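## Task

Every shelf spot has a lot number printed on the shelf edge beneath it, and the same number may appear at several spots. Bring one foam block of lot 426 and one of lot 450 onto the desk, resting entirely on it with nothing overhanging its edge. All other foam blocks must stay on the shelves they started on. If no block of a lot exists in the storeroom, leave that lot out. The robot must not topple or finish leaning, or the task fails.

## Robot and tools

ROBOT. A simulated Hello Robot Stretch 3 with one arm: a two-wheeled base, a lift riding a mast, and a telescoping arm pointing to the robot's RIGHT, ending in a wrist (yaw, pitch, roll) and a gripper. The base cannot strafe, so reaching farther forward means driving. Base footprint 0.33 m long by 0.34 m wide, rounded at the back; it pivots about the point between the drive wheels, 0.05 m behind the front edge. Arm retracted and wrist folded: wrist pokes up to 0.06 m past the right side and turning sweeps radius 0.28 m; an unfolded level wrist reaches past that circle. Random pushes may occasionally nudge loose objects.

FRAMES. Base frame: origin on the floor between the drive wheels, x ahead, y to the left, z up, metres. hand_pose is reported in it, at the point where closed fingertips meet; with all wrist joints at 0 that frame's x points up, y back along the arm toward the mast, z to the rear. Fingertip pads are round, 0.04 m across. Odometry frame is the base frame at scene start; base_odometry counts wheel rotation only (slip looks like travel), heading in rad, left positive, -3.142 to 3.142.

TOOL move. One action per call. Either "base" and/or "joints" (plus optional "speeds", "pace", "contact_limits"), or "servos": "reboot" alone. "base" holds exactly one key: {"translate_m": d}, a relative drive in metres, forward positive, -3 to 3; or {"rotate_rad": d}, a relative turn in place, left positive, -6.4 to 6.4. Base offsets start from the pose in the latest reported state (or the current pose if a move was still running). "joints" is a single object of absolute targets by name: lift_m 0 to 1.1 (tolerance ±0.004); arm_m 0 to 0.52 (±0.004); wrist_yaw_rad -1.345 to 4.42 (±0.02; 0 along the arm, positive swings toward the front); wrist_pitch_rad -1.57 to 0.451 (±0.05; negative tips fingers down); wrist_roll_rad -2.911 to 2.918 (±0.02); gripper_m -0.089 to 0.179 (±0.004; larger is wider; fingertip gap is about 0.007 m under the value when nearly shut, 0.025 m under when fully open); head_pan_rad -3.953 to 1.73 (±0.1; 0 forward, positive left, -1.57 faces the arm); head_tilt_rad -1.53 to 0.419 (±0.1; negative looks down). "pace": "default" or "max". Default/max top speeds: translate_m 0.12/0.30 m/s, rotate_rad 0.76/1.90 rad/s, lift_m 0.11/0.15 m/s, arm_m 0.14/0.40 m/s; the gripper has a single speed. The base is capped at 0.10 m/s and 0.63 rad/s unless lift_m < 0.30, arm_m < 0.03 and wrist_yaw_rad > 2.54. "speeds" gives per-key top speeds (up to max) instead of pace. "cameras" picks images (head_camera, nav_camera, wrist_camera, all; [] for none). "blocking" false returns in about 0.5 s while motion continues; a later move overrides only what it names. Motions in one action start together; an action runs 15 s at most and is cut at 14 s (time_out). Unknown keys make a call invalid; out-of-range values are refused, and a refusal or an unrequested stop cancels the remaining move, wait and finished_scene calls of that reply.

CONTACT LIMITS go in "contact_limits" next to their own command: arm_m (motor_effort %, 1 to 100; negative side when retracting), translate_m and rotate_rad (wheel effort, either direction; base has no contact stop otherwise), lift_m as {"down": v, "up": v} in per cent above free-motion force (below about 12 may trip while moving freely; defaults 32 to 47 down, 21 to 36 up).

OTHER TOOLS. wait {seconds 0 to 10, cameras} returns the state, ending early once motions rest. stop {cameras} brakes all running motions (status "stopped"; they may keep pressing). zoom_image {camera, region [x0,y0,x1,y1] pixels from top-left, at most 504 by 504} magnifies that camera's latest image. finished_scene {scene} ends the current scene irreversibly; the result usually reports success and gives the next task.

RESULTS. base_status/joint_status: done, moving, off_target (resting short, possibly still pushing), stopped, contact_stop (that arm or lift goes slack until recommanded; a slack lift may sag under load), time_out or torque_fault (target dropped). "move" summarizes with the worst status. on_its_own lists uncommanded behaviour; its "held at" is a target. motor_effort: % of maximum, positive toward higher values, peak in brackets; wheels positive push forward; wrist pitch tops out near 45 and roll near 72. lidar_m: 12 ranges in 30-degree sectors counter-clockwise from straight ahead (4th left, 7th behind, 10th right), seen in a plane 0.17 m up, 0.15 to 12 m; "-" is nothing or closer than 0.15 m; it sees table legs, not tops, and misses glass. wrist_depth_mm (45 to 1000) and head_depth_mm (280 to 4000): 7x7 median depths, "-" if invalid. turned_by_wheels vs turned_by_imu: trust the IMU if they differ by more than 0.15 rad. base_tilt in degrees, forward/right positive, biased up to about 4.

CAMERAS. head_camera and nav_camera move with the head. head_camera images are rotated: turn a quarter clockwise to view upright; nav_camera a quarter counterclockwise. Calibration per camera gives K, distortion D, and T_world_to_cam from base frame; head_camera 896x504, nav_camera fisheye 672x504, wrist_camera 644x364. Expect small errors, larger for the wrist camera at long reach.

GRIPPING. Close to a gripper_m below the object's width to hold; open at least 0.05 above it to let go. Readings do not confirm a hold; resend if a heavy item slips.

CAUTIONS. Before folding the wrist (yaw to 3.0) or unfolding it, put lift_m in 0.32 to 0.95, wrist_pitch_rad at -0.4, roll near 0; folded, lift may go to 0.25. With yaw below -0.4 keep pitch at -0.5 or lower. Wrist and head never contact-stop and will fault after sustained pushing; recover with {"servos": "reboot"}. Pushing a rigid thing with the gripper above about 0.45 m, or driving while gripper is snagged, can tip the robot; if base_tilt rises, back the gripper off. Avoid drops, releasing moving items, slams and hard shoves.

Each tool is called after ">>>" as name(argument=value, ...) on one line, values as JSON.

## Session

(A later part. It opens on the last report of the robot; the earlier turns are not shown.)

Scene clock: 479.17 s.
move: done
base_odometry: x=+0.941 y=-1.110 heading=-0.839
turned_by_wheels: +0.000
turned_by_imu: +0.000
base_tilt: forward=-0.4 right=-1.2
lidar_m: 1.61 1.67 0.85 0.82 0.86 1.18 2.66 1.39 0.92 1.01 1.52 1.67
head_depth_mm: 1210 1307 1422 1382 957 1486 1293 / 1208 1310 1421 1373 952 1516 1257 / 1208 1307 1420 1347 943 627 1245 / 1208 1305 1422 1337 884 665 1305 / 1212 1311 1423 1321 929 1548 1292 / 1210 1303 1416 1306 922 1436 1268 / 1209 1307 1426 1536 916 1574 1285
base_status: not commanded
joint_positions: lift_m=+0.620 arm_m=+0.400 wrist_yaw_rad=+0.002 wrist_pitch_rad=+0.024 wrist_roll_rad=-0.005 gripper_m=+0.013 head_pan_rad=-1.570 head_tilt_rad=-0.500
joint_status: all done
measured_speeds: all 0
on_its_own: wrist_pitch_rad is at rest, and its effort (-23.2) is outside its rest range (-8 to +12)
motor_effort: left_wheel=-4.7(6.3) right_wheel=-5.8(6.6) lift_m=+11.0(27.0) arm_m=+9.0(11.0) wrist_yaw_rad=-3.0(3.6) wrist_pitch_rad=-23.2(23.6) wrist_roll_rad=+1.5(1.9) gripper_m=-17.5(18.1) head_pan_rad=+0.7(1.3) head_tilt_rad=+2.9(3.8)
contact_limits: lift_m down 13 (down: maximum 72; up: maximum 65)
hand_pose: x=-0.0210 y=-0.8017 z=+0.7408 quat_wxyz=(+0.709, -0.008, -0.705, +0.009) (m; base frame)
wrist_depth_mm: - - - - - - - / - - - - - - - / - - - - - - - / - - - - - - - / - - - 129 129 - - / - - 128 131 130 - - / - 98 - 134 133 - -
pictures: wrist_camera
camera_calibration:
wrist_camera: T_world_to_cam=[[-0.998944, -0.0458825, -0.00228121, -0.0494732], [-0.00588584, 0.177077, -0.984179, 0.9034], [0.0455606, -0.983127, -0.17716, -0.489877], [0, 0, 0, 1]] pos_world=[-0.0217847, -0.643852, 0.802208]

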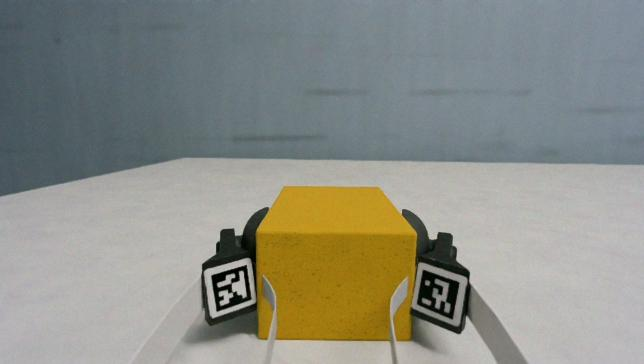

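>>> move(joints={"lift_m":0.66}, cameras=[])

>>> move(joints={"gripper_m":0.179}, cameras=["wrist_camera"])

>>> move(joints={"arm_m":0.2}, cameras=["wrist_camera"])

>>> move(joints={"arm_m":0.0,"lift_m":0.8,"head_pan_rad":-2.2}, cameras=["nav_camera"])

Scene clock: 488.13 s.
move: done
base_odometry: x=+0.941 y=-1.110 heading=-0.839
turned_by_wheels: +0.000
turned_by_imu: +0.000
base_tilt: forward=-0.5 right=-1.2
lidar_m: 1.61 1.68 0.85 0.82 0.86 1.18 2.66 1.39 0.93 1.01 1.52 1.67
head_depth_mm: 1206 1308 1422 1386 955 1480 1294 / 1209 1302 1422 1356 943 1471 434 / 1206 1311 1415 1345 941 615 1274 / 1205 1309 1432 1331 873 808 1306 / 1209 1310 1418 1313 928 1548 1301 / 1206 1307 1421 1302 920 1445 1263 / 1208 1305 1418 1535 913 1574 1284
base_status: not commanded
joint_positions: lift_m=+0.660 arm_m=+0.400 wrist_yaw_rad=+0.001 wrist_pitch_rad=-0.110 wrist_roll_rad=-0.005 gripper_m=+0.013 head_pan_rad=-1.570 head_tilt_rad=-0.500
joint_status: all done
measured_speeds: all 0
motor_effort: left_wheel=-4.3(4.7) right_wheel=-5.1(6.5) lift_m=+27.9(30.3) arm_m=+5.6(6.9) wrist_yaw_rad=-2.2(2.8) wrist_pitch_rad=+1.4(23.3) wrist_roll_rad=+1.4(1.8) gripper_m=-17.2(17.8) head_pan_rad=+0.5(1.0) head_tilt_rad=+2.6(2.7)
hand_pose: x=-0.0211 y=-0.7970 z=+0.7466 quat_wxyz=(+0.708, +0.040, -0.704, -0.039) (m; base frame)
wrist_depth_mm: - - - - - - - / - - - - - - - / - - - - - - - / - - - - - - - / - - - 129 133 - - / - - 128 132 128 - - / - - - 138 136 - -
pictures: none
No camera images: "cameras" was empty.

Scene clock: 490.33 s.
move: done
base_odometry: x=+0.941 y=-1.110 heading=-0.839
turned_by_wheels: +0.000
turned_by_imu: +0.000
base_tilt: forward=-0.4 right=-1.2
lidar_m: 1.61 1.68 0.85 0.82 0.86 1.18 2.67 1.39 0.93 1.01 1.52 1.68
head_depth_mm: 1208 1305 1421 1388 957 1482 1292 / 1215 1304 1424 1359 950 1486 434 / 1212 1304 1419 1356 940 616 1273 / 1207 1303 1424 1335 892 810 1300 / 1209 1304 1418 1316 923 1532 1284 / 1207 1302 1417 1302 920 1441 1264 / 1210 1304 1414 1541 912 1573 1282
base_status: not commanded
joint_positions: lift_m=+0.660 arm_m=+0.400 wrist_yaw_rad=+0.001 wrist_pitch_rad=-0.114 wrist_roll_rad=-0.005 gripper_m=+0.179 head_pan_rad=-1.570 head_tilt_rad=-0.500
joint_status: all done
measured_speeds: all 0
motor_effort: left_wheel=-4.3(4.7) right_wheel=-5.2(6.3) lift_m=+23.1(28.2) arm_m=+4.3(5.9) wrist_yaw_rad=-1.6(3.1) wrist_pitch_rad=+2.2(2.3) wrist_roll_rad=+1.5(1.8) gripper_m=+0.2(84.0) head_pan_rad=+0.4(1.2) head_tilt_rad=+1.6(2.6)
hand_pose: x=-0.0211 y=-0.7968 z=+0.7456 quat_wxyz=(+0.708, +0.041, -0.704, -0.040) (m; base frame)
wrist_depth_mm: - - - - - - - / - - - - - - - / - - - - - - - / - - - - - - - / - 142 - 134 134 - - / - 126 - 132 132 - - / - - - 138 - - 105
pictures: wrist_camera
camera_calibration:
wrist_camera: T_world_to_cam=[[-0.998957, -0.044879, -0.00839162, -0.0439327], [-0.0059861, 0.310954, -0.950406, 0.98874], [0.0452627, -0.949365, -0.310898, -0.357556], [0, 0, 0, 1]] pos_world=[-0.0217842, -0.648876, 0.828173]

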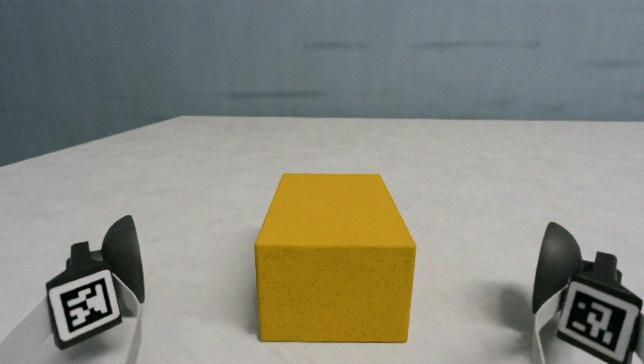

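Scene clock: 493.03 s.
move: done
base_odometry: x=+0.941 y=-1.110 heading=-0.839
turned_by_wheels: +0.000
turned_by_imu: +0.000
base_tilt: forward=-0.3 right=-1.1
lidar_m: 1.61 1.68 0.85 0.82 0.86 1.18 2.66 1.40 0.93 1.01 1.52 1.67
head_depth_mm: 1206 1304 1427 1382 958 1491 1286 / 1212 1298 1417 1371 945 1524 445 / 1206 1297 1417 1347 939 1472 443 / 1207 1303 1430 1334 896 807 462 / 1201 1311 1418 1317 925 1495 1295 / 1200 1305 1421 1302 919 1443 1266 / 1207 1314 1419 1540 909 1579 1291
base_status: not commanded
joint_positions: lift_m=+0.660 arm_m=+0.200 wrist_yaw_rad=+0.001 wrist_pitch_rad=-0.115 wrist_roll_rad=-0.005 gripper_m=+0.179 head_pan_rad=-1.570 head_tilt_rad=-0.500
joint_status: all done
measured_speeds: all 0
motor_effort: left_wheel=-4.5(4.7) right_wheel=-5.2(6.1) lift_m=+28.8(28.9) arm_m=-11.8(13.8) wrist_yaw_rad=+0.0(3.6) wrist_pitch_rad=+2.2(2.4) wrist_roll_rad=+1.6(1.8) gripper_m=+0.5(1.1) head_pan_rad=+0.4(1.0) head_tilt_rad=+0.6(2.3)
hand_pose: x=-0.0211 y=-0.5968 z=+0.7455 quat_wxyz=(+0.708, +0.041, -0.704, -0.040) (m; base frame)
wrist_depth_mm: - - - - - - - / - - - - - - - / - - - - - - - / - - - - - - - / - 142 - - - - - / 123 - - - - - - / - - - - - - 105
pictures: wrist_camera
camera_calibration:
wrist_camera: T_world_to_cam=[[-0.998957, -0.0448766, -0.0084058, -0.034944], [-0.00598619, 0.311255, -0.950308, 0.926603], [0.0452629, -0.949266, -0.311199, -0.167391], [0, 0, 0, 1]] pos_world=[-0.0217842, -0.448876, 0.828173]

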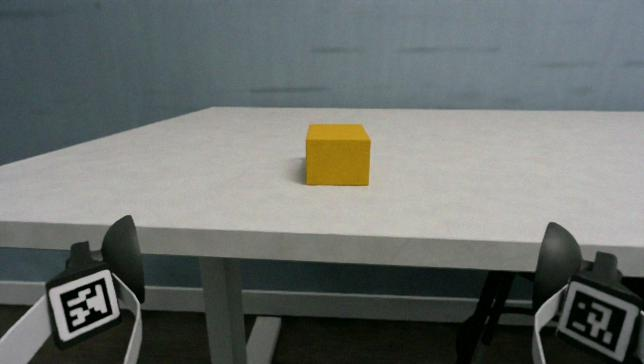

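Scene clock: 495.73 s.
move: done
base_odometry: x=+0.941 y=-1.110 heading=-0.839
turned_by_wheels: +0.000
turned_by_imu: +0.000
base_tilt: forward=-0.4 right=-1.2
lidar_m: 1.61 1.68 0.85 0.83 0.86 1.18 2.67 1.40 0.93 1.01 1.52 1.67
head_depth_mm: 1866 2101 2382 2573 2126 1625 1328 / 1732 1914 2129 1316 2031 1572 1320 / 1622 1757 1937 1346 1697 1606 1312 / 1496 1612 1772 1333 1078 1601 1301 / 1392 1501 1645 1319 1010 1540 1302 / 1315 1409 1514 1303 921 1584 1256 / 1239 1323 1417 1288 912 1438 1260
base_status: not commanded
joint_positions: lift_m=+0.800 arm_m=+0.001 wrist_yaw_rad=+0.001 wrist_pitch_rad=-0.115 wrist_roll_rad=-0.005 gripper_m=+0.179 head_pan_rad=-2.202 head_tilt_rad=-0.500
joint_status: all done
measured_speeds: all 0
motor_effort: left_wheel=-3.7(4.9) right_wheel=-5.6(5.7) lift_m=+27.4(31.1) arm_m=-12.0(13.6) wrist_yaw_rad=-1.6(3.1) wrist_pitch_rad=+2.4(2.4) wrist_roll_rad=+1.3(1.8) gripper_m=+0.6(1.2) head_pan_rad=+3.4(4.8) head_tilt_rad=+0.9(1.9)
hand_pose: x=-0.0211 y=-0.3973 z=+0.8854 quat_wxyz=(+0.708, +0.041, -0.704, -0.040) (m; base frame)
wrist_depth_mm: - - - - - - - / - - - - - - - / - - - - - - - / - - - - - - - / - 146 - - - - - / 118 144 - - - - - / - - - - - - 105
pictures: nav_camera (sideways)
camera_calibration:
nav_camera: T_world_to_cam=[[-0.255243, -0.378139, 0.889866, -1.11337], [-0.817122, 0.576369, 0.0105436, 0.041416], [-0.516878, -0.724438, -0.4561, 0.549966], [0, 0, 0, 1]] pos_world=[0.0339259, -0.0464645, 1.24116]

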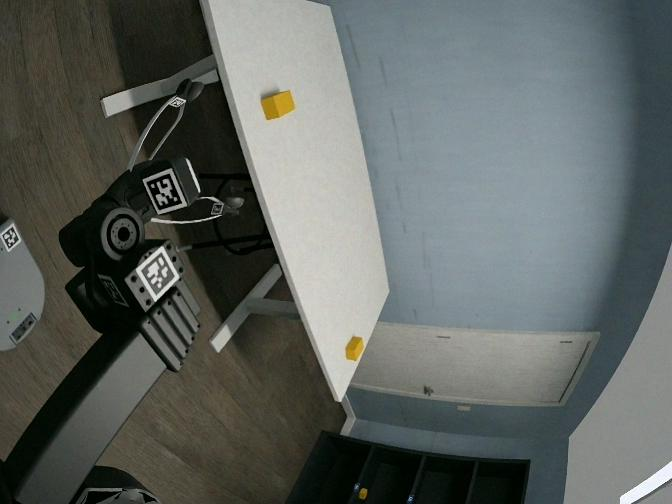

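Both on desk.

>>> finished_scene(scene=3)

The scene is finished: the task was done.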